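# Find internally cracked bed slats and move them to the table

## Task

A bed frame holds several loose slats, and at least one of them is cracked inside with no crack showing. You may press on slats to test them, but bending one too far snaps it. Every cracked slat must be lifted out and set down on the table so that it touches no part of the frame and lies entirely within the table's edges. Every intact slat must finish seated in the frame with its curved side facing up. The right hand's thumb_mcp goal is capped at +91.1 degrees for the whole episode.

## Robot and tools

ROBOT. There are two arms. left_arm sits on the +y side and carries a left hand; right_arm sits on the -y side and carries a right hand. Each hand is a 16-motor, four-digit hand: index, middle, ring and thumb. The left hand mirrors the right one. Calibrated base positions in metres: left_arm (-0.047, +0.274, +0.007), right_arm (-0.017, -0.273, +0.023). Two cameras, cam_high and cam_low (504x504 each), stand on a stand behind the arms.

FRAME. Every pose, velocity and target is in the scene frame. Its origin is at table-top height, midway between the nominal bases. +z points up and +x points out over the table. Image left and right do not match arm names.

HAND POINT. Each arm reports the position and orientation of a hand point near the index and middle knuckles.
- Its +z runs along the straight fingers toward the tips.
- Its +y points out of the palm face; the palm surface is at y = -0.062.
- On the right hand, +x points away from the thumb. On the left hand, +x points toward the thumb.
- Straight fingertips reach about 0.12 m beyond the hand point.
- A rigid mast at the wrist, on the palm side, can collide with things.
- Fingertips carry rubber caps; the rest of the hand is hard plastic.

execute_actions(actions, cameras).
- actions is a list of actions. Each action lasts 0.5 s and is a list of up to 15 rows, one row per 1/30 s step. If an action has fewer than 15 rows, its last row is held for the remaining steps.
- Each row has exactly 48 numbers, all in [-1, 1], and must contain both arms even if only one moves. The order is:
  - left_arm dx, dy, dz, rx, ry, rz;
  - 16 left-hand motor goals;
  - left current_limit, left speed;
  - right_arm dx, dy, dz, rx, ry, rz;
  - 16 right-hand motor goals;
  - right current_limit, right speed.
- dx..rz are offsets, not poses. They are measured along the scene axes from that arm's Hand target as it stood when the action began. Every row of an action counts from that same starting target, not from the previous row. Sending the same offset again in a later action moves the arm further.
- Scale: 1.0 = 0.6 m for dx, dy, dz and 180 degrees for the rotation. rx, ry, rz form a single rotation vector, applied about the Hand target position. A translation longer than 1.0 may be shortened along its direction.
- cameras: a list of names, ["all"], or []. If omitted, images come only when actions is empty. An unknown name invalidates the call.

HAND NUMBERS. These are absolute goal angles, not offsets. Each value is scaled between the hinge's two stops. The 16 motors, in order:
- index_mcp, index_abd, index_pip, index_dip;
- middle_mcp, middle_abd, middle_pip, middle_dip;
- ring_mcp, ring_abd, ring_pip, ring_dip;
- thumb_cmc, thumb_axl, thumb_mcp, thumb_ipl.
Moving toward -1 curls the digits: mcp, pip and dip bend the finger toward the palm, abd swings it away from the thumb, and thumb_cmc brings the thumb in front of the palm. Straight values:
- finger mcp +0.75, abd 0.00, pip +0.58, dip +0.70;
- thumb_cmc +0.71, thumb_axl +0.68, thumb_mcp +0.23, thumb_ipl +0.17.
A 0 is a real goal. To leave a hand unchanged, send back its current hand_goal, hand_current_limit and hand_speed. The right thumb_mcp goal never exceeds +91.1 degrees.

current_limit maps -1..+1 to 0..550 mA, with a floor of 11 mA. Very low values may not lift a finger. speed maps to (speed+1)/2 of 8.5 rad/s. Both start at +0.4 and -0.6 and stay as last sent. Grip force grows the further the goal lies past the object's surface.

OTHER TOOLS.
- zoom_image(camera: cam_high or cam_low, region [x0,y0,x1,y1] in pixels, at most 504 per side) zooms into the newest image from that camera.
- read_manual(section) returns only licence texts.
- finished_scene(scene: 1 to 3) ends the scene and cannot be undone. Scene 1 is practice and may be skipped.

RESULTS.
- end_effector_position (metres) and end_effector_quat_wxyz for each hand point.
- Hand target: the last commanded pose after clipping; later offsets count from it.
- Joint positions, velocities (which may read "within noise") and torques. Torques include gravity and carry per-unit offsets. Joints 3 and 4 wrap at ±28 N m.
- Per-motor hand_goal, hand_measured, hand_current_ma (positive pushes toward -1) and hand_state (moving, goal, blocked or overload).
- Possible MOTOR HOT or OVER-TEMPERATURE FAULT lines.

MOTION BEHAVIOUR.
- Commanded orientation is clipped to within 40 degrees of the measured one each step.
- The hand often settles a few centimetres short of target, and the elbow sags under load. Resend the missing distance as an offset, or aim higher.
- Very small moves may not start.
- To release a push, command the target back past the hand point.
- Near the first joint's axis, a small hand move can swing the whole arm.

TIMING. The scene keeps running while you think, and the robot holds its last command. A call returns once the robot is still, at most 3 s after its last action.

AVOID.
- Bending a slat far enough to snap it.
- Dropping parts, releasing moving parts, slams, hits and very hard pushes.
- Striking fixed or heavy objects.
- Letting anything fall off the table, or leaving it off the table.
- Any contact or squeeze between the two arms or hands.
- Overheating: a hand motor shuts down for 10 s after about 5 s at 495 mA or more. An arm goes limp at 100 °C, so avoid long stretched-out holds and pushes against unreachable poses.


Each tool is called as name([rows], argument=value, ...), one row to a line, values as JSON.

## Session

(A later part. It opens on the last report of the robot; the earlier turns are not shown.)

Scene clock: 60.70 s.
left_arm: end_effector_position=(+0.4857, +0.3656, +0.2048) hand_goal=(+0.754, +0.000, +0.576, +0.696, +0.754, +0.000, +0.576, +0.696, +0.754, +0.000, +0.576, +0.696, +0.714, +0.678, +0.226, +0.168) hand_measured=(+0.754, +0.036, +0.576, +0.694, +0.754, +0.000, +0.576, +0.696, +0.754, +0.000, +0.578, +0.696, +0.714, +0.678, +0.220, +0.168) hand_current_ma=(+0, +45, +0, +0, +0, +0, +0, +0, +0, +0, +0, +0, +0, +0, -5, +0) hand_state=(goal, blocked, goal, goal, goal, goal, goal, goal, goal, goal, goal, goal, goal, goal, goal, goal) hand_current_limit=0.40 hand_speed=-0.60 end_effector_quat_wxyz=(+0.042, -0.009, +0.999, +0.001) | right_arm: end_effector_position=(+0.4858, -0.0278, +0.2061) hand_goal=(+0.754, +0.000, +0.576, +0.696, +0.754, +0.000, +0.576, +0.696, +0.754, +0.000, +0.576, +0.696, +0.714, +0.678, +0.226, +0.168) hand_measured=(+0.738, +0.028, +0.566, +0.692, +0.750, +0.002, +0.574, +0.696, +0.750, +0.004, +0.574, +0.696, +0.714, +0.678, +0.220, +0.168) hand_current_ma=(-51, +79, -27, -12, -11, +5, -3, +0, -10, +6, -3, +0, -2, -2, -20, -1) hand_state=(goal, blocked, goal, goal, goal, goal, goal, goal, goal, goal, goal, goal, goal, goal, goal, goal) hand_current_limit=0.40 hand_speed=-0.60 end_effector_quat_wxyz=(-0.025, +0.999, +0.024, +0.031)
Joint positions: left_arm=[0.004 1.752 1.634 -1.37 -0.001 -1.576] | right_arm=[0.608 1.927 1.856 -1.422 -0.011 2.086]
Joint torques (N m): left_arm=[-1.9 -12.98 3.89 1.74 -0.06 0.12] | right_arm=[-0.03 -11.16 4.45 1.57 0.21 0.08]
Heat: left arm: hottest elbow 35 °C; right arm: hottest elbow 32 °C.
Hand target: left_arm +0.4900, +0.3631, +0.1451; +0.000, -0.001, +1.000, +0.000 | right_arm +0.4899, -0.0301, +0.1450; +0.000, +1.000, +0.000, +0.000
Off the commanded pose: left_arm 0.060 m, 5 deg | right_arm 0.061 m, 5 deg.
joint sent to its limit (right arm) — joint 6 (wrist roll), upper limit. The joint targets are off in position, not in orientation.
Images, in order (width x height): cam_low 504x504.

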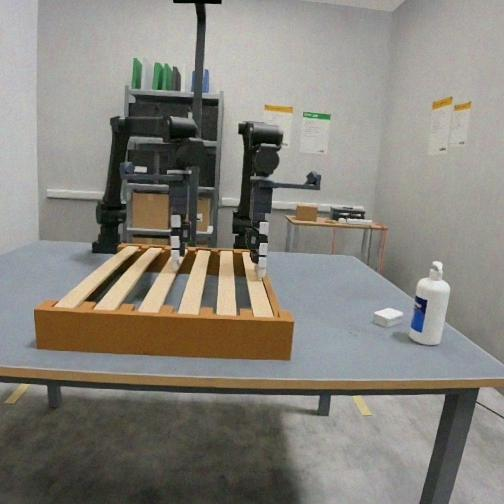

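execute_actions([
  [[0,0,0.08,0,0,0,0.754,0,0.576,0.696,0.754,0,0.576,0.696,0.754,0,0.576,0.696,0.714,0.678,0.226,0.168,0.4,-0.6,0,0,0.08,0,0,0,0.754,0,0.576,0.696,0.754,0,0.576,0.696,0.754,0,0.576,0.696,0.714,0.678,0.226,0.168,0.4,-0.6]],
  [[0.1,0,0.08,0,0,0,0.754,0,0.576,0.696,0.754,0,0.576,0.696,0.754,0,0.576,0.696,0.714,0.678,0.226,0.168,0.4,-0.6,0.1,0,0.08,0,0,0,0.754,0,0.576,0.696,0.754,0,0.576,0.696,0.754,0,0.576,0.696,0.714,0.678,0.226,0.168,0.4,-0.6]],
  [[0.12,-0.015,0,0,0,0,0.754,0,0.576,0.696,0.754,0,0.576,0.696,0.754,0,0.576,0.696,0.714,0.678,0.226,0.168,0.4,-0.6,0.12,0,0,0,0,0,0.754,0,0.576,0.696,0.754,0,0.576,0.696,0.754,0,0.576,0.696,0.714,0.678,0.226,0.168,0.4,-0.6]],
  [[0.1133,0,-0.04,0,0,0,0.754,0,0.576,0.696,0.754,0,0.576,0.696,0.754,0,0.576,0.696,0.714,0.678,0.226,0.168,0.4,-0.6,0.1133,0,-0.04,0,0,0,0.754,0,0.576,0.696,0.754,0,0.576,0.696,0.754,0,0.576,0.696,0.714,0.678,0.226,0.168,0.4,-0.6]],
])

execute_actions([
  [[0,0,-0.03,0,0,0,0.754,0,0.576,0.696,0.754,0,0.576,0.696,0.754,0,0.576,0.696,0.714,0.678,0.226,0.168,0.4,-0.6,0,0,-0.03,0,0,0,0.754,0,0.576,0.696,0.754,0,0.576,0.696,0.754,0,0.576,0.696,0.714,0.678,0.226,0.168,0.4,-0.6]],
])

execute_actions([
  [[0,0,-0.03,0,0,0,0.754,0,0.576,0.696,0.754,0,0.576,0.696,0.754,0,0.576,0.696,0.714,0.678,0.226,0.168,0.4,-0.6,0,0,-0.03,0,0,0,0.754,0,0.576,0.696,0.754,0,0.576,0.696,0.754,0,0.576,0.696,0.714,0.678,0.226,0.168,0.4,-0.6]],
])

execute_actions([
  [[0,0,-0.03,0,0,0,0.754,0,0.576,0.696,0.754,0,0.576,0.696,0.754,0,0.576,0.696,0.714,0.678,0.226,0.168,0.4,-0.6,0,0,-0.03,0,0,0,0.754,0,0.576,0.696,0.754,0,0.576,0.696,0.754,0,0.576,0.696,0.714,0.678,0.226,0.168,0.4,-0.6]],
])

execute_actions([
  [[0,0,-0.03,0,0,0,0.754,0,0.576,0.696,0.754,0,0.576,0.696,0.754,0,0.576,0.696,0.714,0.678,0.226,0.168,0.4,-0.6,0,0,-0.03,0,0,0,0.754,0,0.576,0.696,0.754,0,0.576,0.696,0.754,0,0.576,0.696,0.714,0.678,0.226,0.168,0.4,-0.6]],
], cameras=["cam_low", "cam_high"])

zoom_image(camera="cam_low", region=[40, 220, 300, 340])

Scene clock: 78.63 s.
left_arm: end_effector_position=(+0.6802, +0.3573, +0.2238) hand_goal=(+0.754, +0.000, +0.576, +0.696, +0.754, +0.000, +0.576, +0.696, +0.754, +0.000, +0.576, +0.696, +0.714, +0.678, +0.226, +0.168) hand_measured=(+0.754, +0.002, +0.576, +0.694, +0.754, +0.002, +0.576, +0.696, +0.754, +0.002, +0.578, +0.696, +0.714, +0.678, +0.220, +0.168) hand_current_ma=(+0, +1, +0, +0, +0, +0, +0, +0, +0, +1, +0, +0, +0, +0, -6, +0) hand_state=(goal, goal, goal, goal, goal, goal, goal, goal, goal, goal, goal, goal, goal, goal, goal, goal) hand_current_limit=0.40 hand_speed=-0.60 end_effector_quat_wxyz=(+0.087, +0.013, +0.996, +0.011) | right_arm: end_effector_position=(+0.6819, -0.0311, +0.2169) hand_goal=(+0.754, +0.000, +0.576, +0.696, +0.754, +0.000, +0.576, +0.696, +0.754, +0.000, +0.576, +0.696, +0.714, +0.678, +0.226, +0.168) hand_measured=(+0.754, +0.002, +0.578, +0.696, +0.752, +0.002, +0.574, +0.696, +0.752, +0.002, +0.574, +0.696, +0.712, +0.678, +0.220, +0.168) hand_current_ma=(+1, +6, +5, +1, -6, +4, -4, +0, -5, +5, -4, +0, -4, -2, -20, -1) hand_state=(goal, goal, goal, goal, goal, goal, goal, goal, goal, goal, goal, goal, goal, goal, goal, goal) hand_current_limit=0.40 hand_speed=-0.60 end_effector_quat_wxyz=(-0.044, +0.990, +0.033, +0.127)
Joint positions: left_arm=[-0.016 2.369 2.677 -1.704 -0.021 -1.55] | right_arm=[0.479 2.506 2.893 -1.689 0.018 1.937]
Joint torques (N m): left_arm=[-1.85 -25.47 10.13 0.38 -0.2 0.15] | right_arm=[0.32 -20.54 9.85 0.43 0.26 -0.25]
Heat: left arm: hottest elbow 35 °C; right arm: hottest shoulder 32 °C.
Hand target: left_arm +0.6900, +0.3541, +0.2172; +0.000, -0.001, +1.000, +0.000 | right_arm +0.6898, -0.0301, +0.2169; +0.000, +1.000, +0.000, +0.000
Off the commanded pose: left_arm 0.012 m, 10 deg | right_arm 0.008 m, 16 deg.
elbow stopped short (right arm): the move would have taken joint 3 (elbow) straighter than the controller allows.
joint sent to its limit (left arm) — joint 4 (wrist pitch), lower limit. The joint targets are off in orientation, not in position.

Scene clock: 79.33 s.
left_arm: end_effector_position=(+0.6805, +0.3573, +0.2214) hand_goal=(+0.754, +0.000, +0.576, +0.696, +0.754, +0.000, +0.576, +0.696, +0.754, +0.000, +0.576, +0.696, +0.714, +0.678, +0.226, +0.168) hand_measured=(+0.754, +0.002, +0.576, +0.694, +0.754, +0.002, +0.576, +0.696, +0.754, +0.002, +0.578, +0.696, +0.714, +0.678, +0.220, +0.168) hand_current_ma=(+0, +1, +0, +0, +0, +0, +0, +0, +0, +1, +0, +0, +0, +0, -6, +0) hand_state=(goal, goal, goal, goal, goal, goal, goal, goal, goal, goal, goal, goal, goal, goal, goal, goal) hand_current_limit=0.40 hand_speed=-0.60 end_effector_quat_wxyz=(+0.086, +0.013, +0.996, +0.011) | right_arm: end_effector_position=(+0.6828, -0.0307, +0.2119) hand_goal=(+0.754, +0.000, +0.576, +0.696, +0.754, +0.000, +0.576, +0.696, +0.754, +0.000, +0.576, +0.696, +0.714, +0.678, +0.226, +0.168) hand_measured=(+0.754, +0.004, +0.578, +0.696, +0.752, +0.002, +0.574, +0.696, +0.752, +0.002, +0.574, +0.696, +0.712, +0.678, +0.220, +0.168) hand_current_ma=(+0, +6, +4, +1, -6, +4, -4, +0, -5, +5, -4, +0, -4, -2, -20, -1) hand_state=(goal, goal, goal, goal, goal, goal, goal, goal, goal, goal, goal, goal, goal, goal, goal, goal) hand_current_limit=0.40 hand_speed=-0.60 end_effector_quat_wxyz=(-0.043, +0.991, +0.033, +0.124)
Joint positions: left_arm=[-0.016 2.372 2.677 -1.704 -0.021 -1.55] | right_arm=[0.479 2.515 2.897 -1.689 0.018 1.936]
Joint torques (N m): left_arm=[-1.79 -23.88 9.47 0.42 -0.11 0.04] | right_arm=[0.26 -19.49 9.72 0.44 0.25 -0.19]
Heat: left arm: hottest elbow 35 °C; right arm: hottest shoulder 32 °C.
Hand target: left_arm +0.6900, +0.3541, +0.1993; +0.000, -0.001, +1.000, +0.000 | right_arm +0.6898, -0.0301, +0.1988; +0.000, +1.000, +0.000, +0.000
Off the commanded pose: left_arm 0.024 m, 10 deg | right_arm 0.015 m, 16 deg.
elbow stopped short (right arm): the move would have taken joint 3 (elbow) straighter than the controller allows.
joint sent to its limit (left arm) — joint 4 (wrist pitch), lower limit. The joint targets are off in orientation, not in position.
joint sent to its limit (right arm) — joint 4 (wrist pitch), lower limit. The joint targets are off in orientation, not in position.

Scene clock: 80.03 s.
left_arm: end_effector_position=(+0.6809, +0.3571, +0.2178) hand_goal=(+0.754, +0.000, +0.576, +0.696, +0.754, +0.000, +0.576, +0.696, +0.754, +0.000, +0.576, +0.696, +0.714, +0.678, +0.226, +0.168) hand_measured=(+0.754, +0.002, +0.576, +0.694, +0.754, +0.002, +0.576, +0.696, +0.754, +0.002, +0.578, +0.696, +0.714, +0.678, +0.220, +0.168) hand_current_ma=(+0, +0, +0, +0, +0, +0, +0, +0, +0, +1, +0, +0, +0, +0, -6, +0) hand_state=(goal, goal, goal, goal, goal, goal, goal, goal, goal, goal, goal, goal, goal, goal, goal, goal) hand_current_limit=0.40 hand_speed=-0.60 end_effector_quat_wxyz=(+0.083, +0.013, +0.996, +0.010) | right_arm: end_effector_position=(+0.6828, -0.0307, +0.2113) hand_goal=(+0.754, +0.000, +0.576, +0.696, +0.754, +0.000, +0.576, +0.696, +0.754, +0.000, +0.576, +0.696, +0.714, +0.678, +0.226, +0.168) hand_measured=(+0.754, +0.004, +0.578, +0.696, +0.752, +0.002, +0.574, +0.696, +0.752, +0.002, +0.574, +0.696, +0.712, +0.678, +0.220, +0.168) hand_current_ma=(+0, +6, +4, +1, -6, +4, -4, +0, -5, +5, -4, +0, -4, -2, -20, -1) hand_state=(goal, goal, goal, goal, goal, goal, goal, goal, goal, goal, goal, goal, goal, goal, goal, goal) hand_current_limit=0.40 hand_speed=-0.60 end_effector_quat_wxyz=(-0.043, +0.991, +0.033, +0.124)
Joint positions: left_arm=[-0.016 2.377 2.677 -1.704 -0.02 -1.55] | right_arm=[0.479 2.516 2.897 -1.689 0.018 1.936]
Joint torques (N m): left_arm=[-1.79 -22.95 8.81 0.42 -0.01 0.01] | right_arm=[0.03 -18.08 9.13 0.42 0.16 -0.09]
Heat: left arm: hottest elbow 35 °C; right arm: hottest elbow 33 °C.
Hand target: left_arm +0.6900, +0.3541, +0.1813; +0.000, -0.001, +1.000, +0.000 | right_arm +0.6898, -0.0301, +0.1811; +0.000, +1.000, +0.000, +0.000
Off the commanded pose: left_arm 0.038 m, 10 deg | right_arm 0.031 m, 16 deg.
joint sent to its limit (left arm) — joint 4 (wrist pitch), lower limit. The joint targets are off in orientation, not in position.
joint sent to its limit (right arm) — joint 4 (wrist pitch), lower limit. The joint targets are off in orientation, not in position.

Scene clock: 80.73 s.
left_arm: end_effector_position=(+0.6810, +0.3568, +0.2168) hand_goal=(+0.754, +0.000, +0.576, +0.696, +0.754, +0.000, +0.576, +0.696, +0.754, +0.000, +0.576, +0.696, +0.714, +0.678, +0.226, +0.168) hand_measured=(+0.752, +0.002, +0.576, +0.694, +0.754, +0.002, +0.576, +0.696, +0.754, +0.002, +0.578, +0.696, +0.714, +0.678, +0.220, +0.168) hand_current_ma=(-1, +0, +0, +0, +0, +0, +0, +0, +0, +1, +0, +0, +0, +0, -6, +0) hand_state=(goal, goal, goal, goal, goal, goal, goal, goal, goal, goal, goal, goal, goal, goal, goal, goal) hand_current_limit=0.40 hand_speed=-0.60 end_effector_quat_wxyz=(+0.083, +0.013, +0.996, +0.009) | right_arm: end_effector_position=(+0.6829, -0.0306, +0.2102) hand_goal=(+0.754, +0.000, +0.576, +0.696, +0.754, +0.000, +0.576, +0.696, +0.754, +0.000, +0.576, +0.696, +0.714, +0.678, +0.226, +0.168) hand_measured=(+0.754, +0.002, +0.578, +0.696, +0.752, +0.002, +0.574, +0.696, +0.752, +0.002, +0.574, +0.696, +0.712, +0.678, +0.220, +0.168) hand_current_ma=(+0, +6, +4, +1, -6, +4, -4, +0, -5, +5, -4, +0, -4, -2, -20, -1) hand_state=(goal, goal, goal, goal, goal, goal, goal, goal, goal, goal, goal, goal, goal, goal, goal, goal) hand_current_limit=0.40 hand_speed=-0.60 end_effector_quat_wxyz=(-0.042, +0.991, +0.033, +0.123)
Joint positions: left_arm=[-0.016 2.378 2.677 -1.704 -0.018 -1.55] | right_arm=[0.479 2.518 2.897 -1.689 0.018 1.936]
Joint torques (N m): left_arm=[-1.67 -21.48 8.21 0.42 0.07 -0.06] | right_arm=[-0.26 -17.14 8.47 0.35 0.1 -0.04]
Heat: left arm: hottest elbow 35 °C; right arm: hottest elbow 33 °C.
Hand target: left_arm +0.6900, +0.3541, +0.1632; +0.000, -0.001, +1.000, +0.000 | right_arm +0.6898, -0.0301, +0.1630; +0.000, +1.000, +0.000, +0.000
Off the commanded pose: left_arm 0.054 m, 10 deg | right_arm 0.048 m, 15 deg.
joint sent to its limit (left arm) — joint 4 (wrist pitch), lower limit. The joint targets are off in position and orientation.
joint sent to its limit (right arm) — joint 4 (wrist pitch), lower limit. The joint targets are off in position and orientation.

Scene clock: 81.43 s.
left_arm: end_effector_position=(+0.6810, +0.3563, +0.2144) hand_goal=(+0.754, +0.000, +0.576, +0.696, +0.754, +0.000, +0.576, +0.696, +0.754, +0.000, +0.576, +0.696, +0.714, +0.678, +0.226, +0.168) hand_measured=(+0.752, +0.002, +0.576, +0.694, +0.754, +0.002, +0.576, +0.696, +0.754, +0.002, +0.578, +0.696, +0.714, +0.678, +0.220, +0.168) hand_current_ma=(-1, +1, +0, +0, +0, +0, +0, +0, +0, +1, +0, +0, +0, +0, -6, +0) hand_state=(goal, goal, goal, goal, goal, goal, goal, goal, goal, goal, goal, goal, goal, goal, goal, goal) hand_current_limit=0.40 hand_speed=-0.60 end_effector_quat_wxyz=(+0.081, +0.012, +0.997, +0.008) | right_arm: end_effector_position=(+0.6830, -0.0305, +0.2092) hand_goal=(+0.754, +0.000, +0.576, +0.696, +0.754, +0.000, +0.576, +0.696, +0.754, +0.000, +0.576, +0.696, +0.714, +0.678, +0.226, +0.168) hand_measured=(+0.754, +0.004, +0.578, +0.696, +0.752, +0.002, +0.574, +0.696, +0.752, +0.002, +0.574, +0.696, +0.712, +0.678, +0.220, +0.168) hand_current_ma=(+0, +6, +4, +1, -6, +4, -4, +0, -5, +5, -4, +0, -4, -2, -20, -1) hand_state=(goal, goal, goal, goal, goal, goal, goal, goal, goal, goal, goal, goal, goal, goal, goal, goal) hand_current_limit=0.40 hand_speed=-0.60 end_effector_quat_wxyz=(-0.042, +0.991, +0.033, +0.123)
Joint positions: left_arm=[-0.016 2.381 2.677 -1.704 -0.015 -1.553] | right_arm=[0.479 2.519 2.897 -1.689 0.018 1.937]
Joint torques (N m): left_arm=[-1.85 -20.25 7.62 0.4 0.06 -0.09] | right_arm=[-0.21 -15.44 7.95 0.43 0.04 0.04]
Heat: left arm: hottest elbow 35 °C; right arm: hottest elbow 33 °C.
Hand target: left_arm +0.6900, +0.3541, +0.1452; +0.000, -0.001, +1.000, +0.000 | right_arm +0.6898, -0.0301, +0.1447; +0.000, +1.000, +0.000, +0.000
Off the commanded pose: left_arm 0.070 m, 9 deg | right_arm 0.065 m, 15 deg.
joint sent to its limit (left arm) — joint 4 (wrist pitch), lower limit. The joint targets are off in position and orientation.
joint sent to its limit (right arm) — joint 4 (wrist pitch), lower limit. The joint targets are off in position and orientation.

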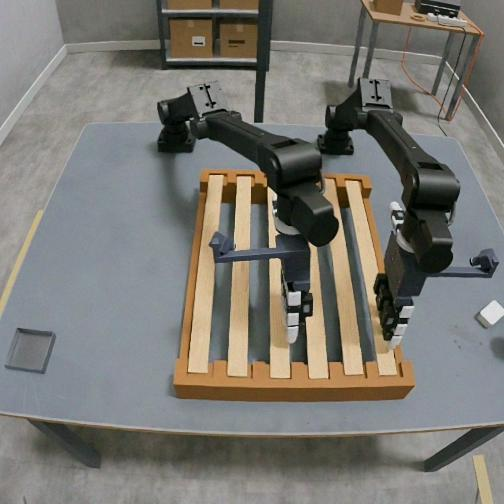

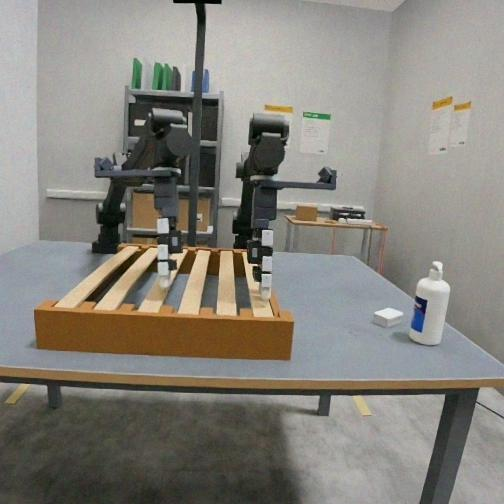

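Scaled by 1.938.

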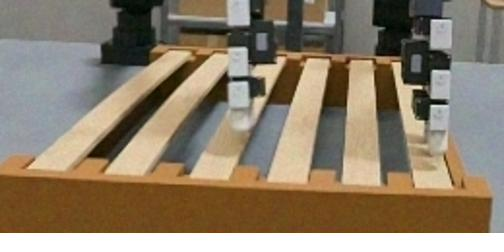

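execute_actions([
  [[0,0,0.08,0,0,0,0.754,0,0.576,0.696,0.754,0,0.576,0.696,0.754,0,0.576,0.696,0.714,0.678,0.226,0.168,0.4,-0.6,0,0,0.08,0,0,0,0.754,0,0.576,0.696,0.754,0,0.576,0.696,0.754,0,0.576,0.696,0.714,0.678,0.226,0.168,0.4,-0.6]],
  [[-0.08,0,0.08,0,0,0,0.754,0,-0.299,-0.174,0.754,0,-0.299,-0.174,0.754,0,0.576,0.696,0.714,0.678,0.226,0.168,0.4,-0.6,-0.08,0,0.08,0,0,0,0.754,0,-0.299,-0.174,0.754,0,-0.299,-0.174,0.754,0,0.576,0.696,0.714,0.678,0.226,0.168,0.4,-0.6]],
  [[-0.075,0,0,0,0,0,0.754,0,-0.299,-0.174,0.754,0,-0.299,-0.174,0.754,0,0.576,0.696,0.714,0.678,0.226,0.168,0.4,-0.6,-0.075,0,0,0,0,0,0.754,0,-0.299,-0.174,0.754,0,-0.299,-0.174,0.754,0,0.576,0.696,0.714,0.678,0.226,0.168,0.4,-0.6]],
  [[0,0,-0.04,0,0,0,0.754,0,-0.299,-0.174,0.754,0,-0.299,-0.174,0.754,0,0.576,0.696,0.714,0.678,0.226,0.168,0.4,-0.6,0,0,-0.04,0,0,0,0.754,0,-0.299,-0.174,0.754,0,-0.299,-0.174,0.754,0,0.576,0.696,0.714,0.678,0.226,0.168,0.4,-0.6]],
])

execute_actions([
  [[0,0,-0.03,0,0,0,0.754,0,-0.299,-0.174,0.754,0,-0.299,-0.174,0.754,0,0.576,0.696,0.714,0.678,0.226,0.168,0.4,-0.6,0,0,-0.03,0,0,0,0.754,0,-0.299,-0.174,0.754,0,-0.299,-0.174,0.754,0,0.576,0.696,0.714,0.678,0.226,0.168,0.4,-0.6]],
])

execute_actions([
  [[0,0,-0.03,0,0,0,0.754,0,-0.299,-0.174,0.754,0,-0.299,-0.174,0.754,0,0.576,0.696,0.714,0.678,0.226,0.168,0.4,-0.6,0,0,-0.03,0,0,0,0.754,0,-0.299,-0.174,0.754,0,-0.299,-0.174,0.754,0,0.576,0.696,0.714,0.678,0.226,0.168,0.4,-0.6]],
])

execute_actions([
  [[0,0,-0.03,0,0,0,0.754,0,-0.299,-0.174,0.754,0,-0.299,-0.174,0.754,0,0.576,0.696,0.714,0.678,0.226,0.168,0.4,-0.6,0,0,-0.03,0,0,0,0.754,0,-0.299,-0.174,0.754,0,-0.299,-0.174,0.754,0,0.576,0.696,0.714,0.678,0.226,0.168,0.4,-0.6]],
])

execute_actions([
  [[0,0,-0.03,0,0,0,0.754,0,-0.299,-0.174,0.754,0,-0.299,-0.174,0.754,0,0.576,0.696,0.714,0.678,0.226,0.168,0.4,-0.6,0,0,-0.03,0,0,0,0.754,0,-0.299,-0.174,0.754,0,-0.299,-0.174,0.754,0,0.576,0.696,0.714,0.678,0.226,0.168,0.4,-0.6]],
], cameras=["cam_low"])

zoom_image(camera="cam_low", region=[40, 220, 300, 340])

Scene clock: 97.70 s.
left_arm: end_effector_position=(+0.5982, +0.3540, +0.2262) hand_goal=(+0.754, +0.000, -0.298, -0.174, +0.754, +0.000, -0.298, -0.174, +0.754, +0.000, +0.576, +0.696, +0.714, +0.678, +0.226, +0.168) hand_measured=(+0.756, -0.002, -0.292, -0.170, +0.754, +0.000, -0.292, -0.170, +0.754, +0.000, +0.578, +0.696, +0.714, +0.678, +0.220, +0.168) hand_current_ma=(+1, -1, +4, +2, +0, +0, +4, +2, +0, +0, +0, +0, +0, +0, -6, +0) hand_state=(goal, goal, goal, goal, goal, goal, goal, goal, goal, goal, goal, goal, goal, goal, goal, goal) hand_current_limit=0.40 hand_speed=-0.60 end_effector_quat_wxyz=(+0.007, +0.005, +1.000, +0.002) | right_arm: end_effector_position=(+0.5990, -0.0317, +0.2318) hand_goal=(+0.754, +0.000, -0.298, -0.174, +0.754, +0.000, -0.298, -0.174, +0.754, +0.000, +0.576, +0.696, +0.714, +0.678, +0.226, +0.168) hand_measured=(+0.756, -0.002, -0.292, -0.170, +0.752, +0.002, -0.292, -0.170, +0.752, +0.002, +0.574, +0.696, +0.712, +0.678, +0.220, +0.168) hand_current_ma=(+2, -3, +18, +7, -3, +2, +17, +8, -3, +2, -3, +0, -3, -2, -19, -2) hand_state=(goal, goal, goal, goal, goal, goal, goal, goal, goal, goal, goal, goal, goal, goal, goal, goal) hand_current_limit=0.40 hand_speed=-0.60 end_effector_quat_wxyz=(-0.017, +0.999, +0.013, +0.048)
Joint positions: left_arm=[-0.017 2.151 2.299 -1.706 -0.003 -1.569] | right_arm=[0.523 2.271 2.491 -1.689 0.013 2.022]
Joint torques (N m): left_arm=[-1.38 -24.59 6.27 0.44 -0.04 -0.09] | right_arm=[0.62 -18.9 6.79 0.09 -0.06 0.07]
Heat: left arm: hottest elbow 35 °C; right arm: hottest elbow 34 °C.
Hand target: left_arm +0.5970, +0.3539, +0.2170; +0.000, -0.001, +1.000, +0.000 | right_arm +0.5968, -0.0301, +0.2169; +0.000, +1.000, +0.000, +0.000
Off the commanded pose: left_arm 0.009 m, 1 deg | right_arm 0.015 m, 6 deg.
joint sent to its limit (right arm) — joint 4 (wrist pitch), lower limit. The joint targets are off in orientation, not in position.

Scene clock: 98.40 s.
left_arm: end_effector_position=(+0.5978, +0.3540, +0.2136) hand_goal=(+0.754, +0.000, -0.298, -0.174, +0.754, +0.000, -0.298, -0.174, +0.754, +0.000, +0.576, +0.696, +0.714, +0.678, +0.226, +0.168) hand_measured=(+0.756, -0.002, -0.292, -0.170, +0.754, +0.000, -0.292, -0.170, +0.754, +0.002, +0.578, +0.696, +0.714, +0.678, +0.220, +0.168) hand_current_ma=(+1, -1, +3, +2, +0, +0, +4, +2, +0, +1, +0, +0, +0, +0, -6, +0) hand_state=(goal, goal, goal, goal, goal, goal, goal, goal, goal, goal, goal, goal, goal, goal, goal, goal) hand_current_limit=0.40 hand_speed=-0.60 end_effector_quat_wxyz=(+0.009, +0.005, +1.000, +0.002) | right_arm: end_effector_position=(+0.5990, -0.0306, +0.2113) hand_goal=(+0.754, +0.000, -0.298, -0.174, +0.754, +0.000, -0.298, -0.174, +0.754, +0.000, +0.576, +0.696, +0.714, +0.678, +0.226, +0.168) hand_measured=(+0.756, -0.002, -0.292, -0.170, +0.752, +0.002, -0.292, -0.170, +0.752, +0.002, +0.574, +0.696, +0.712, +0.678, +0.220, +0.168) hand_current_ma=(+2, -3, +18, +7, -3, +2, +17, +8, -3, +2, -3, +0, -3, -2, -19, -2) hand_state=(goal, goal, goal, goal, goal, goal, goal, goal, goal, goal, goal, goal, goal, goal, goal, goal) hand_current_limit=0.40 hand_speed=-0.60 end_effector_quat_wxyz=(-0.011, +0.999, +0.011, +0.032)
Joint positions: left_arm=[-0.017 2.137 2.243 -1.658 -0.003 -1.569] | right_arm=[0.523 2.299 2.484 -1.689 0.01 2.026]
Joint torques (N m): left_arm=[-1.44 -24.12 5.94 0.59 -0.04 -0.09] | right_arm=[0.32 -19.08 6.82 -0.02 -0.08 0.06]
Heat: left arm: hottest elbow 35 °C; right arm: hottest elbow 34 °C.
Hand target: left_arm +0.5970, +0.3539, +0.1992; +0.000, -0.001, +1.000, +0.000 | right_arm +0.5968, -0.0302, +0.1988; +0.000, +1.000, +0.000, +0.000
Off the commanded pose: left_arm 0.015 m, 1 deg | right_arm 0.013 m, 4 deg.
joint sent to its limit (right arm) — joint 4 (wrist pitch), lower limit. The joint targets still meet the commanded pose.

Scene clock: 99.10 s.
left_arm: end_effector_position=(+0.5978, +0.3540, +0.2095) hand_goal=(+0.754, +0.000, -0.298, -0.174, +0.754, +0.000, -0.298, -0.174, +0.754, +0.000, +0.576, +0.696, +0.714, +0.678, +0.226, +0.168) hand_measured=(+0.756, -0.002, -0.292, -0.170, +0.754, +0.000, -0.292, -0.170, +0.754, +0.022, +0.578, +0.696, +0.714, +0.678, +0.220, +0.168) hand_current_ma=(+1, -1, +3, +2, +0, +0, +4, +2, +0, +22, +0, +0, +0, +0, -5, +0) hand_state=(goal, goal, goal, goal, goal, goal, goal, goal, goal, blocked, goal, goal, goal, goal, goal, goal) hand_current_limit=0.40 hand_speed=-0.60 end_effector_quat_wxyz=(+0.020, +0.005, +1.000, +0.002) | right_arm: end_effector_position=(+0.5987, -0.0300, +0.2082) hand_goal=(+0.754, +0.000, -0.298, -0.174, +0.754, +0.000, -0.298, -0.174, +0.754, +0.000, +0.576, +0.696, +0.714, +0.678, +0.226, +0.168) hand_measured=(+0.756, -0.002, -0.292, -0.170, +0.752, +0.002, -0.292, -0.170, +0.752, +0.002, +0.574, +0.696, +0.712, +0.678, +0.220, +0.168) hand_current_ma=(+2, -3, +18, +7, -3, +2, +17, +8, -3, +4, -3, +0, -3, -2, -19, -2) hand_state=(goal, goal, goal, goal, goal, goal, goal, goal, goal, goal, goal, goal, goal, goal, goal, goal) hand_current_limit=0.40 hand_speed=-0.60 end_effector_quat_wxyz=(-0.011, +0.999, +0.010, +0.029)
Joint positions: left_arm=[-0.017 2.116 2.198 -1.613 -0.003 -1.57] | right_arm=[0.523 2.304 2.484 -1.689 0.007 2.029]
Joint torques (N m): left_arm=[-1.49 -22.65 5.23 0.73 -0.04 -0.09] | right_arm=[0.21 -18.02 6.61 -0.06 -0.1 0.07]
Heat: left arm: hottest elbow 35 °C; right arm: hottest elbow 34 °C.
Hand target: left_arm +0.5969, +0.3539, +0.1811; +0.000, -0.001, +1.000, +0.000 | right_arm +0.5968, -0.0302, +0.1808; +0.000, +1.000, +0.000, +0.000
Off the commanded pose: left_arm 0.028 m, 2 deg | right_arm 0.027 m, 4 deg.
joint sent to its limit (right arm) — joint 4 (wrist pitch), lower limit. The joint targets still meet the commanded pose.

Scene clock: 99.80 s.
left_arm: end_effector_position=(+0.5975, +0.3540, +0.2063) hand_goal=(+0.754, +0.000, -0.298, -0.174, +0.754, +0.000, -0.298, -0.174, +0.754, +0.000, +0.576, +0.696, +0.714, +0.678, +0.226, +0.168) hand_measured=(+0.756, -0.002, -0.292, -0.170, +0.754, +0.000, -0.292, -0.170, +0.754, +0.036, +0.578, +0.696, +0.714, +0.678, +0.220, +0.168) hand_current_ma=(+1, -1, +3, +2, +0, +0, +3, +2, +0, +49, +0, +0, +0, +0, -5, +0) hand_state=(goal, goal, goal, goal, goal, goal, goal, goal, goal, blocked, goal, goal, goal, goal, goal, goal) hand_current_limit=0.40 hand_speed=-0.60 end_effector_quat_wxyz=(+0.031, +0.005, +1.000, +0.001) | right_arm: end_effector_position=(+0.5989, -0.0295, +0.2067) hand_goal=(+0.754, +0.000, -0.298, -0.174, +0.754, +0.000, -0.298, -0.174, +0.754, +0.000, +0.576, +0.696, +0.714, +0.678, +0.226, +0.168) hand_measured=(+0.756, -0.002, -0.292, -0.170, +0.752, +0.002, -0.292, -0.170, +0.752, +0.014, +0.574, +0.696, +0.712, +0.678, +0.220, +0.168) hand_current_ma=(+2, -3, +18, +7, -3, +2, +16, +8, -5, +38, -3, +0, -3, -2, -19, -2) hand_state=(goal, goal, goal, goal, goal, goal, goal, goal, goal, goal, goal, goal, goal, goal, goal, goal) hand_current_limit=0.40 hand_speed=-0.60 end_effector_quat_wxyz=(-0.013, +0.999, +0.009, +0.032)
Joint positions: left_arm=[-0.017 2.093 2.152 -1.567 -0.003 -1.57] | right_arm=[0.523 2.296 2.467 -1.672 0.006 2.032]
Joint torques (N m): left_arm=[-1.61 -21.01 4.88 0.94 -0.04 -0.1] | right_arm=[0.5 -16.97 5.08 0.38 -0.15 0.06]
Heat: left arm: hottest elbow 35 °C; right arm: hottest elbow 34 °C.
Hand target: left_arm +0.5970, +0.3539, +0.1632; +0.000, -0.001, +1.000, +0.000 | right_arm +0.5968, -0.0302, +0.1630; +0.000, +1.000, +0.000, +0.000
Off the commanded pose: left_arm 0.043 m, 4 deg | right_arm 0.044 m, 4 deg.

Scene clock: 100.50 s.
left_arm: end_effector_position=(+0.5971, +0.3540, +0.2030) hand_goal=(+0.754, +0.000, -0.298, -0.174, +0.754, +0.000, -0.298, -0.174, +0.754, +0.000, +0.576, +0.696, +0.714, +0.678, +0.226, +0.168) hand_measured=(+0.756, -0.002, -0.292, -0.170, +0.754, +0.000, -0.292, -0.170, +0.754, +0.052, +0.578, +0.696, +0.714, +0.678, +0.220, +0.168) hand_current_ma=(+1, -1, +3, +2, +0, +0, +3, +2, +0, +82, +0, +0, +0, +0, -5, +0) hand_state=(goal, goal, goal, goal, goal, goal, goal, goal, goal, blocked, goal, goal, goal, goal, goal, goal) hand_current_limit=0.40 hand_speed=-0.60 end_effector_quat_wxyz=(+0.042, +0.004, +0.999, +0.001) | right_arm: end_effector_position=(+0.5986, -0.0297, +0.2034) hand_goal=(+0.754, +0.000, -0.298, -0.174, +0.754, +0.000, -0.298, -0.174, +0.754, +0.000, +0.576, +0.696, +0.714, +0.678, +0.226, +0.168) hand_measured=(+0.756, -0.002, -0.292, -0.170, +0.752, +0.002, -0.292, -0.170, +0.748, +0.032, +0.574, +0.696, +0.712, +0.678, +0.220, +0.168) hand_current_ma=(+2, -3, +17, +7, -3, +2, +16, +8, -17, +94, -5, -2, -3, -2, -19, -2) hand_state=(goal, goal, goal, goal, goal, goal, goal, goal, goal, blocked, goal, goal, goal, goal, goal, goal) hand_current_limit=0.40 hand_speed=-0.60 end_effector_quat_wxyz=(-0.018, +0.999, +0.008, +0.042)
Joint positions: left_arm=[-0.017 2.072 2.109 -1.524 -0.003 -1.57] | right_arm=[0.523 2.265 2.406 -1.621 0.006 2.033]
Joint torques (N m): left_arm=[-1.61 -19.25 4.59 1.16 -0.05 -0.09] | right_arm=[0.32 -15.68 4.9 0.64 -0.13 0.04]
Heat: left arm: hottest elbow 35 °C; right arm: hottest elbow 34 °C.
Hand target: left_arm +0.5970, +0.3539, +0.1452; +0.000, -0.001, +1.000, +0.000 | right_arm +0.5968, -0.0302, +0.1449; +0.000, +1.000, +0.000, +0.000
Off the commanded pose: left_arm 0.058 m, 5 deg | right_arm 0.058 m, 5 deg.
Images, in order (width x height): cam_low 504x504.

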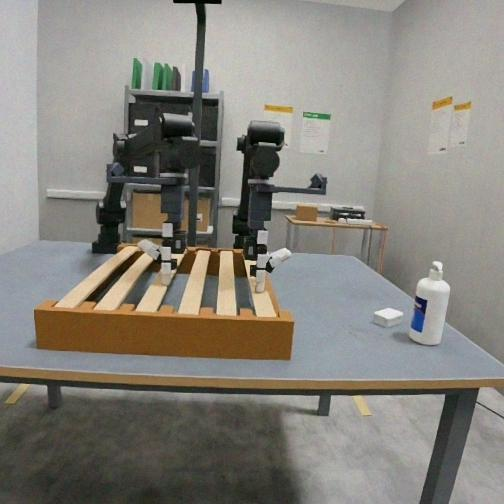

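Scaled by 1.938.

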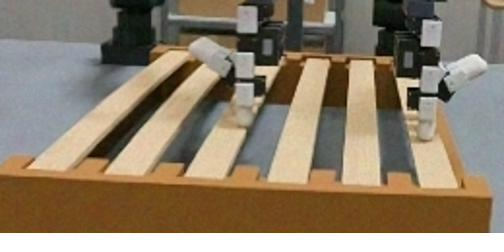

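execute_actions([
  [[0,0,0.08,0,0,0,0.754,0,-0.299,-0.174,0.754,0,-0.299,-0.174,0.754,0,0.576,0.696,0.714,0.678,0.226,0.168,0.4,-0.6,0,0,0.08,0,0,0,0.754,0,-0.299,-0.174,0.754,0,-0.299,-0.174,0.754,0,0.576,0.696,0.714,0.678,0.226,0.168,0.4,-0.6]],
  [[0,-0.06,0.07,0,0,0,0.754,0,-0.299,-0.174,0.754,0,-0.299,-0.174,0.754,0,0.576,0.696,0.714,0.678,0.226,0.168,0.4,-0.6,0,-0.06,0.07,0,0,0,0.754,0,-0.299,-0.174,0.754,0,-0.299,-0.174,0.754,0,0.576,0.696,0.714,0.678,0.226,0.168,0.4,-0.6]],
  [[0,-0.067,0,0,0,0,0.754,0,-0.299,-0.174,0.754,0,-0.299,-0.174,0.754,0,0.576,0.696,0.714,0.678,0.226,0.168,0.4,-0.6,0,-0.085,0,0,0,0,0.754,0,-0.299,-0.174,0.754,0,-0.299,-0.174,0.754,0,0.576,0.696,0.714,0.678,0.226,0.168,0.4,-0.6]],
  [[0,0,-0.03,0,0,0,0.754,0,-0.299,-0.174,0.754,0,-0.299,-0.174,0.754,0,0.576,0.696,0.714,0.678,0.226,0.168,0.4,-0.6,0,0,-0.03,0,0,0,0.754,0,-0.299,-0.174,0.754,0,-0.299,-0.174,0.754,0,0.576,0.696,0.714,0.678,0.226,0.168,0.4,-0.6]],
  [[0,0,-0.03,0,0,0,0.754,0,-0.299,-0.174,0.754,0,-0.299,-0.174,0.754,0,0.576,0.696,0.714,0.678,0.226,0.168,0.4,-0.6,0,0,-0.03,0,0,0,0.754,0,-0.299,-0.174,0.754,0,-0.299,-0.174,0.754,0,0.576,0.696,0.714,0.678,0.226,0.168,0.4,-0.6]],
])

execute_actions([
  [[0,0,-0.03,0,0,0,0.754,0,-0.299,-0.174,0.754,0,-0.299,-0.174,0.754,0,0.576,0.696,0.714,0.678,0.226,0.168,0.4,-0.6,0,0,-0.03,0,0,0,0.754,0,-0.299,-0.174,0.754,0,-0.299,-0.174,0.754,0,0.576,0.696,0.714,0.678,0.226,0.168,0.4,-0.6]],
])

execute_actions([
  [[0,0,-0.03,0,0,0,0.754,0,-0.299,-0.174,0.754,0,-0.299,-0.174,0.754,0,0.576,0.696,0.714,0.678,0.226,0.168,0.4,-0.6,0,0,-0.03,0,0,0,0.754,0,-0.299,-0.174,0.754,0,-0.299,-0.174,0.754,0,0.576,0.696,0.714,0.678,0.226,0.168,0.4,-0.6]],
])

execute_actions([
  [[0,0,-0.03,0,0,0,0.754,0,-0.299,-0.174,0.754,0,-0.299,-0.174,0.754,0,0.576,0.696,0.714,0.678,0.226,0.168,0.4,-0.6,0,0,-0.03,0,0,0,0.754,0,-0.299,-0.174,0.754,0,-0.299,-0.174,0.754,0,0.576,0.696,0.714,0.678,0.226,0.168,0.4,-0.6]],
])

Scene clock: 116.93 s.
left_arm: end_effector_position=(+0.5947, +0.2745, +0.2248) hand_goal=(+0.754, +0.000, -0.298, -0.174, +0.754, +0.000, -0.298, -0.174, +0.754, +0.000, +0.576, +0.696, +0.714, +0.678, +0.226, +0.168) hand_measured=(+0.754, -0.002, -0.294, -0.170, +0.754, +0.000, -0.292, -0.170, +0.752, +0.002, +0.578, +0.696, +0.714, +0.678, +0.220, +0.168) hand_current_ma=(+0, -1, +3, +2, +0, +0, +3, +2, -1, +0, +0, +0, +0, +0, -6, +0) hand_state=(goal, goal, goal, goal, goal, goal, goal, goal, goal, goal, goal, goal, goal, goal, goal, goal) hand_current_limit=0.40 hand_speed=-0.60 end_effector_quat_wxyz=(+0.017, +0.008, +1.000, +0.000) | right_arm: end_effector_position=(+0.5953, -0.1225, +0.2135) hand_goal=(+0.754, +0.000, -0.298, -0.174, +0.754, +0.000, -0.298, -0.174, +0.754, +0.000, +0.576, +0.696, +0.714, +0.678, +0.226, +0.168) hand_measured=(+0.756, -0.002, -0.292, -0.172, +0.756, +0.000, -0.292, -0.170, +0.754, +0.004, +0.576, +0.696, +0.714, +0.678, +0.220, +0.168) hand_current_ma=(+5, -2, +15, +7, +3, +2, +14, +7, -2, +6, +1, -1, +0, -2, -18, -2) hand_state=(goal, goal, goal, goal, goal, goal, goal, goal, goal, goal, goal, goal, goal, goal, goal, goal) hand_current_limit=0.40 hand_speed=-0.60 end_effector_quat_wxyz=(-0.001, +1.000, -0.012, +0.008)
Joint positions: left_arm=[-0.136 2.134 2.27 -1.672 -0.003 -1.683] | right_arm=[0.399 2.184 2.281 -1.652 0.003 1.95]
Joint torques (N m): left_arm=[-1.03 -22.77 6.13 0.65 -0.01 -0.08] | right_arm=[0.91 -18.55 6.68 0.27 -0.02 -0.22]
Heat: left arm: hottest elbow 36 °C; right arm: hottest elbow 34 °C.
Hand target: left_arm +0.5969, +0.2779, +0.1991; +0.000, -0.001, +1.000, +0.000 | right_arm +0.5968, -0.1170, +0.1989; +0.000, +1.000, +0.000, +0.000
Off the commanded pose: left_arm 0.026 m, 2 deg | right_arm 0.016 m, 2 deg.

Scene clock: 117.63 s.
left_arm: end_effector_position=(+0.5973, +0.2741, +0.2121) hand_goal=(+0.754, +0.000, -0.298, -0.174, +0.754, +0.000, -0.298, -0.174, +0.754, +0.000, +0.576, +0.696, +0.714, +0.678, +0.226, +0.168) hand_measured=(+0.754, -0.002, -0.294, -0.170, +0.754, +0.000, -0.292, -0.170, +0.752, +0.004, +0.576, +0.696, +0.714, +0.678, +0.220, +0.168) hand_current_ma=(+0, -1, +3, +2, +0, +0, +3, +2, -1, +1, +0, +0, +0, +0, -5, +0) hand_state=(goal, goal, goal, goal, goal, goal, goal, goal, goal, goal, goal, goal, goal, goal, goal, goal) hand_current_limit=0.40 hand_speed=-0.60 end_effector_quat_wxyz=(+0.024, +0.008, +1.000, -0.002) | right_arm: end_effector_position=(+0.5961, -0.1220, +0.2097) hand_goal=(+0.754, +0.000, -0.298, -0.174, +0.754, +0.000, -0.298, -0.174, +0.754, +0.000, +0.576, +0.696, +0.714, +0.678, +0.226, +0.168) hand_measured=(+0.756, -0.002, -0.292, -0.172, +0.756, +0.000, -0.292, -0.170, +0.750, +0.022, +0.574, +0.696, +0.714, +0.678, +0.220, +0.168) hand_current_ma=(+5, -2, +15, +7, +3, +2, +14, +7, -12, +63, -3, -1, +0, -2, -18, -2) hand_state=(goal, goal, goal, goal, goal, goal, goal, goal, goal, blocked, goal, goal, goal, goal, goal, goal) hand_current_limit=0.40 hand_speed=-0.60 end_effector_quat_wxyz=(-0.005, +1.000, -0.012, +0.019)
Joint positions: left_arm=[-0.136 2.125 2.222 -1.619 -0.003 -1.683] | right_arm=[0.399 2.164 2.24 -1.608 0.003 1.95]
Joint torques (N m): left_arm=[-0.97 -22.42 5.64 0.69 -0.06 -0.09] | right_arm=[0.79 -17.2 5.71 0.58 0.01 -0.2]
Heat: left arm: hottest elbow 36 °C; right arm: hottest elbow 34 °C.
Hand target: left_arm +0.5971, +0.2779, +0.1811; +0.000, -0.001, +1.000, +0.000 | right_arm +0.5967, -0.1170, +0.1810; +0.000, +1.000, +0.000, +0.000
Off the commanded pose: left_arm 0.031 m, 3 deg | right_arm 0.029 m, 3 deg.

Scene clock: 118.33 s.
left_arm: end_effector_position=(+0.5980, +0.2740, +0.2080) hand_goal=(+0.754, +0.000, -0.298, -0.174, +0.754, +0.000, -0.298, -0.174, +0.754, +0.000, +0.576, +0.696, +0.714, +0.678, +0.226, +0.168) hand_measured=(+0.754, -0.002, -0.294, -0.170, +0.754, +0.000, -0.292, -0.170, +0.752, +0.032, +0.576, +0.696, +0.714, +0.678, +0.220, +0.168) hand_current_ma=(+0, -1, +3, +2, +0, +0, +3, +2, -1, +38, +0, +0, +0, +0, -5, +0) hand_state=(goal, goal, goal, goal, goal, goal, goal, goal, goal, blocked, goal, goal, goal, goal, goal, goal) hand_current_limit=0.40 hand_speed=-0.60 end_effector_quat_wxyz=(+0.034, +0.007, +0.999, -0.003) | right_arm: end_effector_position=(+0.5959, -0.1218, +0.2063) hand_goal=(+0.754, +0.000, -0.298, -0.174, +0.754, +0.000, -0.298, -0.174, +0.754, +0.000, +0.576, +0.696, +0.714, +0.678, +0.226, +0.168) hand_measured=(+0.756, -0.002, -0.292, -0.172, +0.756, +0.000, -0.292, -0.170, +0.746, +0.042, +0.572, +0.694, +0.714, +0.678, +0.220, +0.168) hand_current_ma=(+4, -2, +14, +7, +3, +2, +14, +7, -25, +128, -9, -3, +0, -2, -18, -2) hand_state=(goal, goal, goal, goal, goal, goal, goal, goal, goal, blocked, goal, goal, goal, goal, goal, goal) hand_current_limit=0.40 hand_speed=-0.60 end_effector_quat_wxyz=(-0.009, +0.999, -0.012, +0.029)
Joint positions: left_arm=[-0.136 2.109 2.185 -1.578 -0.003 -1.684] | right_arm=[0.4 2.142 2.195 -1.564 0.003 1.95]
Joint torques (N m): left_arm=[-0.85 -21.25 4.72 0.91 -0.03 -0.09] | right_arm=[0.97 -15.56 5.26 0.8 -0.03 -0.24]
Heat: left arm: hottest elbow 36 °C; right arm: hottest elbow 34 °C.
Hand target: left_arm +0.5969, +0.2779, +0.1631; +0.000, -0.001, +1.000, +0.000 | right_arm +0.5967, -0.1171, +0.1629; +0.000, +1.000, +0.000, +0.000
Off the commanded pose: left_arm 0.045 m, 4 deg | right_arm 0.044 m, 4 deg.

Scene clock: 119.03 s.
left_arm: end_effector_position=(+0.5977, +0.2740, +0.2049) hand_goal=(+0.754, +0.000, -0.298, -0.174, +0.754, +0.000, -0.298, -0.174, +0.754, +0.000, +0.576, +0.696, +0.714, +0.678, +0.226, +0.168) hand_measured=(+0.754, -0.002, -0.294, -0.170, +0.754, +0.000, -0.292, -0.170, +0.748, +0.048, +0.574, +0.696, +0.714, +0.678, +0.220, +0.168) hand_current_ma=(+0, -1, +3, +2, +0, +0, +3, +2, -4, +73, -1, +0, +0, +0, -5, +0) hand_state=(goal, goal, goal, goal, goal, goal, goal, goal, goal, blocked, goal, goal, goal, goal, goal, goal) hand_current_limit=0.40 hand_speed=-0.60 end_effector_quat_wxyz=(+0.045, +0.007, +0.999, -0.004) | right_arm: end_effector_position=(+0.5959, -0.1215, +0.2031) hand_goal=(+0.754, +0.000, -0.298, -0.174, +0.754, +0.000, -0.298, -0.174, +0.754, +0.000, +0.576, +0.696, +0.714, +0.678, +0.226, +0.168) hand_measured=(+0.756, -0.002, -0.292, -0.172, +0.756, +0.000, -0.292, -0.170, +0.738, +0.060, +0.568, +0.692, +0.714, +0.678, +0.220, +0.168) hand_current_ma=(+4, -2, +14, +7, +3, +2, +14, +7, -49, +191, -21, -12, +0, -2, -17, -2) hand_state=(goal, goal, goal, goal, goal, goal, goal, goal, goal, blocked, goal, goal, goal, goal, goal, goal) hand_current_limit=0.40 hand_speed=-0.60 end_effector_quat_wxyz=(-0.014, +0.999, -0.011, +0.040)
Joint positions: left_arm=[-0.136 2.087 2.141 -1.534 -0.003 -1.685] | right_arm=[0.4 2.121 2.154 -1.52 0.003 1.95]
Joint torques (N m): left_arm=[-0.85 -19.31 4.26 1.03 -0.04 -0.07] | right_arm=[1.08 -14.21 4.66 0.87 -0.04 -0.24]
Heat: left arm: hottest elbow 36 °C; right arm: hottest shoulder 33 °C.
Hand target: left_arm +0.5970, +0.2779, +0.1451; +0.000, -0.001, +1.000, +0.000 | right_arm +0.5967, -0.1170, +0.1448; +0.000, +1.000, +0.000, +0.000
Off the commanded pose: left_arm 0.060 m, 5 deg | right_arm 0.058 m, 5 deg.

execute_actions([
  [[0,0,0.08,0,0,0,0.754,0,-0.299,-0.174,0.754,0,-0.299,-0.174,0.754,0,0.576,0.696,0.714,0.678,0.226,0.168,0.4,-0.6,0,0,0.08,0,0,0,0.754,0,-0.299,-0.174,0.754,0,-0.299,-0.174,0.754,0,0.576,0.696,0.714,0.678,0.226,0.168,0.4,-0.6]],
  [[0,-0.06,0.07,0,0,0,0.754,0,-0.299,-0.174,0.754,0,-0.299,-0.174,0.754,0,0.576,0.696,0.714,0.678,0.226,0.168,0.4,-0.6,0,-0.06,0.07,0,0,0,0.754,0,-0.299,-0.174,0.754,0,-0.299,-0.174,0.754,0,0.576,0.696,0.714,0.678,0.226,0.168,0.4,-0.6]],
  [[0,-0.067,0,0,0,0,0.754,0,-0.299,-0.174,0.754,0,-0.299,-0.174,0.754,0,0.576,0.696,0.714,0.678,0.226,0.168,0.4,-0.6,0,-0.075,0,0,0,0,0.754,0,-0.299,-0.174,0.754,0,-0.299,-0.174,0.754,0,0.576,0.696,0.714,0.678,0.226,0.168,0.4,-0.6]],
  [[0,0,-0.03,0,0,0,0.754,0,-0.299,-0.174,0.754,0,-0.299,-0.174,0.754,0,0.576,0.696,0.714,0.678,0.226,0.168,0.4,-0.6,0,0,-0.03,0,0,0,0.754,0,-0.299,-0.174,0.754,0,-0.299,-0.174,0.754,0,0.576,0.696,0.714,0.678,0.226,0.168,0.4,-0.6]],
  [[0,0,-0.03,0,0,0,0.754,0,-0.299,-0.174,0.754,0,-0.299,-0.174,0.754,0,0.576,0.696,0.714,0.678,0.226,0.168,0.4,-0.6,0,0,-0.03,0,0,0,0.754,0,-0.299,-0.174,0.754,0,-0.299,-0.174,0.754,0,0.576,0.696,0.714,0.678,0.226,0.168,0.4,-0.6]],
])

execute_actions([
  [[0,0,-0.03,0,0,0,0.754,0,-0.299,-0.174,0.754,0,-0.299,-0.174,0.754,0,0.576,0.696,0.714,0.678,0.226,0.168,0.4,-0.6,0,0,-0.03,0,0,0,0.754,0,-0.299,-0.174,0.754,0,-0.299,-0.174,0.754,0,0.576,0.696,0.714,0.678,0.226,0.168,0.4,-0.6]],
])

execute_actions([
  [[0,0,-0.03,0,0,0,0.754,0,-0.299,-0.174,0.754,0,-0.299,-0.174,0.754,0,0.576,0.696,0.714,0.678,0.226,0.168,0.4,-0.6,0,0,-0.03,0,0,0,0.754,0,-0.299,-0.174,0.754,0,-0.299,-0.174,0.754,0,0.576,0.696,0.714,0.678,0.226,0.168,0.4,-0.6]],
])

execute_actions([
  [[0,0,-0.03,0,0,0,0.754,0,-0.299,-0.174,0.754,0,-0.299,-0.174,0.754,0,0.576,0.696,0.714,0.678,0.226,0.168,0.4,-0.6,0,0,-0.03,0,0,0,0.754,0,-0.299,-0.174,0.754,0,-0.299,-0.174,0.754,0,0.576,0.696,0.714,0.678,0.226,0.168,0.4,-0.6]],
], cameras=["cam_low"])

zoom_image(camera="cam_low", region=[40, 220, 300, 340])

Scene clock: 128.70 s.
left_arm: end_effector_position=(+0.5885, +0.2001, +0.2189) hand_goal=(+0.754, +0.000, -0.298, -0.174, +0.754, +0.000, -0.298, -0.174, +0.754, +0.000, +0.576, +0.696, +0.714, +0.678, +0.226, +0.168) hand_measured=(+0.754, -0.002, -0.294, -0.170, +0.754, +0.000, -0.292, -0.170, +0.752, -0.004, +0.574, +0.696, +0.714, +0.678, +0.220, +0.168) hand_current_ma=(+0, -1, +3, +2, +0, +0, +3, +2, -1, -1, -1, +0, +0, +0, -5, +0) hand_state=(goal, goal, goal, goal, goal, goal, goal, goal, goal, goal, goal, goal, goal, goal, goal, goal) hand_current_limit=0.40 hand_speed=-0.60 end_effector_quat_wxyz=(+0.010, +0.008, +1.000, -0.001) | right_arm: end_effector_position=(+0.5958, -0.2030, +0.2114) hand_goal=(+0.754, +0.000, -0.298, -0.174, +0.754, +0.000, -0.298, -0.174, +0.754, +0.000, +0.576, +0.696, +0.714, +0.678, +0.226, +0.168) hand_measured=(+0.756, -0.002, -0.292, -0.172, +0.756, +0.000, -0.292, -0.170, +0.752, +0.002, +0.574, +0.694, +0.714, +0.678, +0.220, +0.168) hand_current_ma=(+4, -2, +13, +7, +3, +1, +13, +7, -4, +4, -2, -5, +1, -2, -17, -2) hand_state=(goal, goal, goal, goal, goal, goal, goal, goal, goal, goal, goal, goal, goal, goal, goal, goal) hand_current_limit=0.40 hand_speed=-0.60 end_effector_quat_wxyz=(-0.002, +1.000, -0.013, +0.007)
Joint positions: left_arm=[-0.247 2.177 2.326 -1.7 -0.003 -1.793] | right_arm=[0.283 2.098 2.131 -1.589 0 1.834]
Joint torques (N m): left_arm=[-0.79 -22.07 8.84 0.29 0 -0.1] | right_arm=[1.08 -17.96 6.48 0.21 0.12 -0.21]
Heat: left arm: hottest elbow 36 °C; right arm: hottest shoulder 33 °C.
Hand target: left_arm +0.5970, +0.2017, +0.1990; +0.000, -0.001, +1.000, +0.000 | right_arm +0.5967, -0.1982, +0.1988; +0.000, +1.000, +0.000, -0.001
Off the commanded pose: left_arm 0.022 m, 2 deg | right_arm 0.013 m, 2 deg.

Scene clock: 129.40 s.
left_arm: end_effector_position=(+0.5953, +0.1983, +0.2110) hand_goal=(+0.754, +0.000, -0.298, -0.174, +0.754, +0.000, -0.298, -0.174, +0.754, +0.000, +0.576, +0.696, +0.714, +0.678, +0.226, +0.168) hand_measured=(+0.754, -0.002, -0.294, -0.170, +0.754, +0.000, -0.292, -0.170, +0.750, +0.004, +0.574, +0.696, +0.714, +0.678, +0.220, +0.168) hand_current_ma=(+0, -1, +3, +2, +0, +0, +3, +2, -2, +1, -1, +0, +0, +0, -5, +0) hand_state=(goal, goal, goal, goal, goal, goal, goal, goal, goal, goal, goal, goal, goal, goal, goal, goal) hand_current_limit=0.40 hand_speed=-0.60 end_effector_quat_wxyz=(+0.021, +0.008, +1.000, -0.004) | right_arm: end_effector_position=(+0.5960, -0.2029, +0.2084) hand_goal=(+0.754, +0.000, -0.298, -0.174, +0.754, +0.000, -0.298, -0.174, +0.754, +0.000, +0.576, +0.696, +0.714, +0.678, +0.226, +0.168) hand_measured=(+0.756, -0.002, -0.292, -0.172, +0.756, +0.000, -0.292, -0.170, +0.750, +0.024, +0.574, +0.694, +0.714, +0.678, +0.220, +0.168) hand_current_ma=(+4, -2, +13, +7, +3, +1, +13, +7, -12, +67, -3, -5, +1, -2, -17, -2) hand_state=(goal, goal, goal, goal, goal, goal, goal, goal, goal, blocked, goal, goal, goal, goal, goal, goal) hand_current_limit=0.40 hand_speed=-0.60 end_effector_quat_wxyz=(-0.005, +1.000, -0.013, +0.018)
Joint positions: left_arm=[-0.247 2.177 2.308 -1.658 -0.002 -1.794] | right_arm=[0.283 2.08 2.095 -1.549 0 1.834]
Joint torques (N m): left_arm=[-0.85 -22.95 5.97 0.59 -0.03 -0.09] | right_arm=[1.03 -16.32 5.6 0.64 0.11 -0.26]
Heat: left arm: hottest elbow 36 °C; right arm: hottest shoulder 33 °C.
Hand target: left_arm +0.5969, +0.2017, +0.1811; +0.000, -0.001, +1.000, +0.000 | right_arm +0.5967, -0.1982, +0.1809; +0.000, +1.000, +0.000, +0.000
Off the commanded pose: left_arm 0.030 m, 3 deg | right_arm 0.028 m, 3 deg.

Scene clock: 130.10 s.
left_arm: end_effector_position=(+0.5967, +0.1979, +0.2067) hand_goal=(+0.754, +0.000, -0.298, -0.174, +0.754, +0.000, -0.298, -0.174, +0.754, +0.000, +0.576, +0.696, +0.714, +0.678, +0.226, +0.168) hand_measured=(+0.754, -0.002, -0.294, -0.170, +0.754, +0.000, -0.294, -0.170, +0.746, +0.034, +0.572, +0.694, +0.714, +0.678, +0.220, +0.168) hand_current_ma=(+0, -1, +3, +2, +0, +0, +3, +2, -6, +42, -2, +0, +0, +0, -5, +0) hand_state=(goal, goal, goal, goal, goal, goal, goal, goal, goal, blocked, goal, goal, goal, goal, goal, goal) hand_current_limit=0.40 hand_speed=-0.60 end_effector_quat_wxyz=(+0.032, +0.007, +0.999, -0.006) | right_arm: end_effector_position=(+0.5958, -0.2025, +0.2054) hand_goal=(+0.754, +0.000, -0.298, -0.174, +0.754, +0.000, -0.298, -0.174, +0.754, +0.000, +0.576, +0.696, +0.714, +0.678, +0.226, +0.168) hand_measured=(+0.756, -0.002, -0.292, -0.172, +0.756, +0.000, -0.292, -0.170, +0.748, +0.044, +0.574, +0.694, +0.714, +0.678, +0.222, +0.168) hand_current_ma=(+4, -2, +13, +7, +3, +1, +13, +7, -19, +135, -6, -5, +1, -2, -17, -2) hand_state=(goal, goal, goal, goal, goal, goal, goal, goal, goal, blocked, goal, goal, goal, goal, goal, goal) hand_current_limit=0.40 hand_speed=-0.60 end_effector_quat_wxyz=(-0.007, +0.999, -0.012, +0.029)
Joint positions: left_arm=[-0.247 2.16 2.269 -1.615 -0.002 -1.795] | right_arm=[0.283 2.06 2.057 -1.508 0 1.834]
Joint torques (N m): left_arm=[-1.08 -21.89 4.74 0.88 -0.05 -0.11] | right_arm=[1.26 -15.09 5.26 0.85 0.13 -0.23]
Heat: left arm: hottest elbow 36 °C; right arm: hottest shoulder 33 °C.
Hand target: left_arm +0.5970, +0.2017, +0.1632; +0.000, -0.001, +1.000, +0.000 | right_arm +0.5967, -0.1980, +0.1630; +0.000, +1.000, +0.000, +0.000
Off the commanded pose: left_arm 0.044 m, 4 deg | right_arm 0.043 m, 4 deg.

Scene clock: 130.80 s.
left_arm: end_effector_position=(+0.5964, +0.1979, +0.2033) hand_goal=(+0.754, +0.000, -0.298, -0.174, +0.754, +0.000, -0.298, -0.174, +0.754, +0.000, +0.576, +0.696, +0.714, +0.678, +0.226, +0.168) hand_measured=(+0.754, -0.002, -0.294, -0.170, +0.754, +0.000, -0.294, -0.170, +0.744, +0.050, +0.570, +0.694, +0.714, +0.678, +0.220, +0.168) hand_current_ma=(+0, -1, +3, +2, +0, +0, +3, +2, -8, +77, -4, -1, +0, +0, -5, +0) hand_state=(goal, goal, goal, goal, goal, goal, goal, goal, goal, blocked, goal, goal, goal, goal, goal, goal) hand_current_limit=0.40 hand_speed=-0.60 end_effector_quat_wxyz=(+0.042, +0.007, +0.999, -0.009) | right_arm: end_effector_position=(+0.5958, -0.2020, +0.2023) hand_goal=(+0.754, +0.000, -0.298, -0.174, +0.754, +0.000, -0.298, -0.174, +0.754, +0.000, +0.576, +0.696, +0.714, +0.678, +0.226, +0.168) hand_measured=(+0.756, -0.002, -0.292, -0.172, +0.756, +0.000, -0.292, -0.170, +0.744, +0.064, +0.572, +0.694, +0.714, +0.678, +0.222, +0.168) hand_current_ma=(+4, -2, +13, +7, +3, +1, +13, +7, -30, +209, -11, -6, +1, -2, -16, -2) hand_state=(goal, goal, goal, goal, goal, goal, goal, goal, goal, blocked, goal, goal, goal, goal, goal, goal) hand_current_limit=0.40 hand_speed=-0.60 end_effector_quat_wxyz=(-0.010, +0.999, -0.012, +0.040)
Joint positions: left_arm=[-0.247 2.137 2.222 -1.569 -0.002 -1.796] | right_arm=[0.284 2.041 2.02 -1.467 0 1.834]
Joint torques (N m): left_arm=[-0.67 -20.13 4.27 1.14 -0.03 -0.07] | right_arm=[1.08 -13.27 4.72 0.95 0.11 -0.24]
Heat: left arm: hottest elbow 36 °C; right arm: hottest shoulder 33 °C.
Hand target: left_arm +0.5970, +0.2017, +0.1451; +0.000, -0.001, +1.000, +0.000 | right_arm +0.5968, -0.1980, +0.1449; +0.000, +1.000, +0.000, +0.000
Off the commanded pose: left_arm 0.058 m, 5 deg | right_arm 0.057 m, 5 deg.
Images, in order (width x height): cam_low 504x504.

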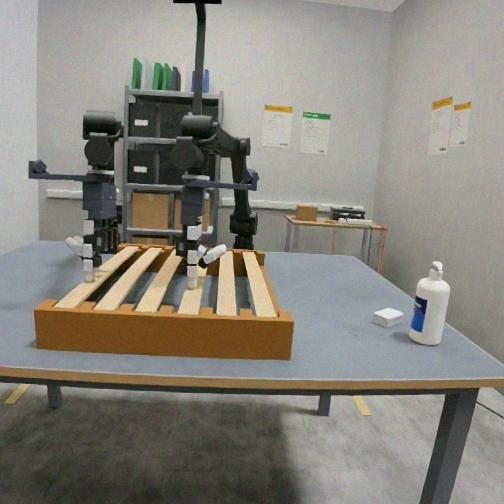

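Scaled by 1.938.

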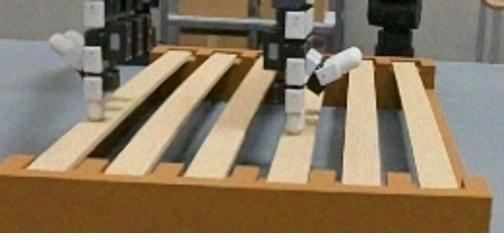

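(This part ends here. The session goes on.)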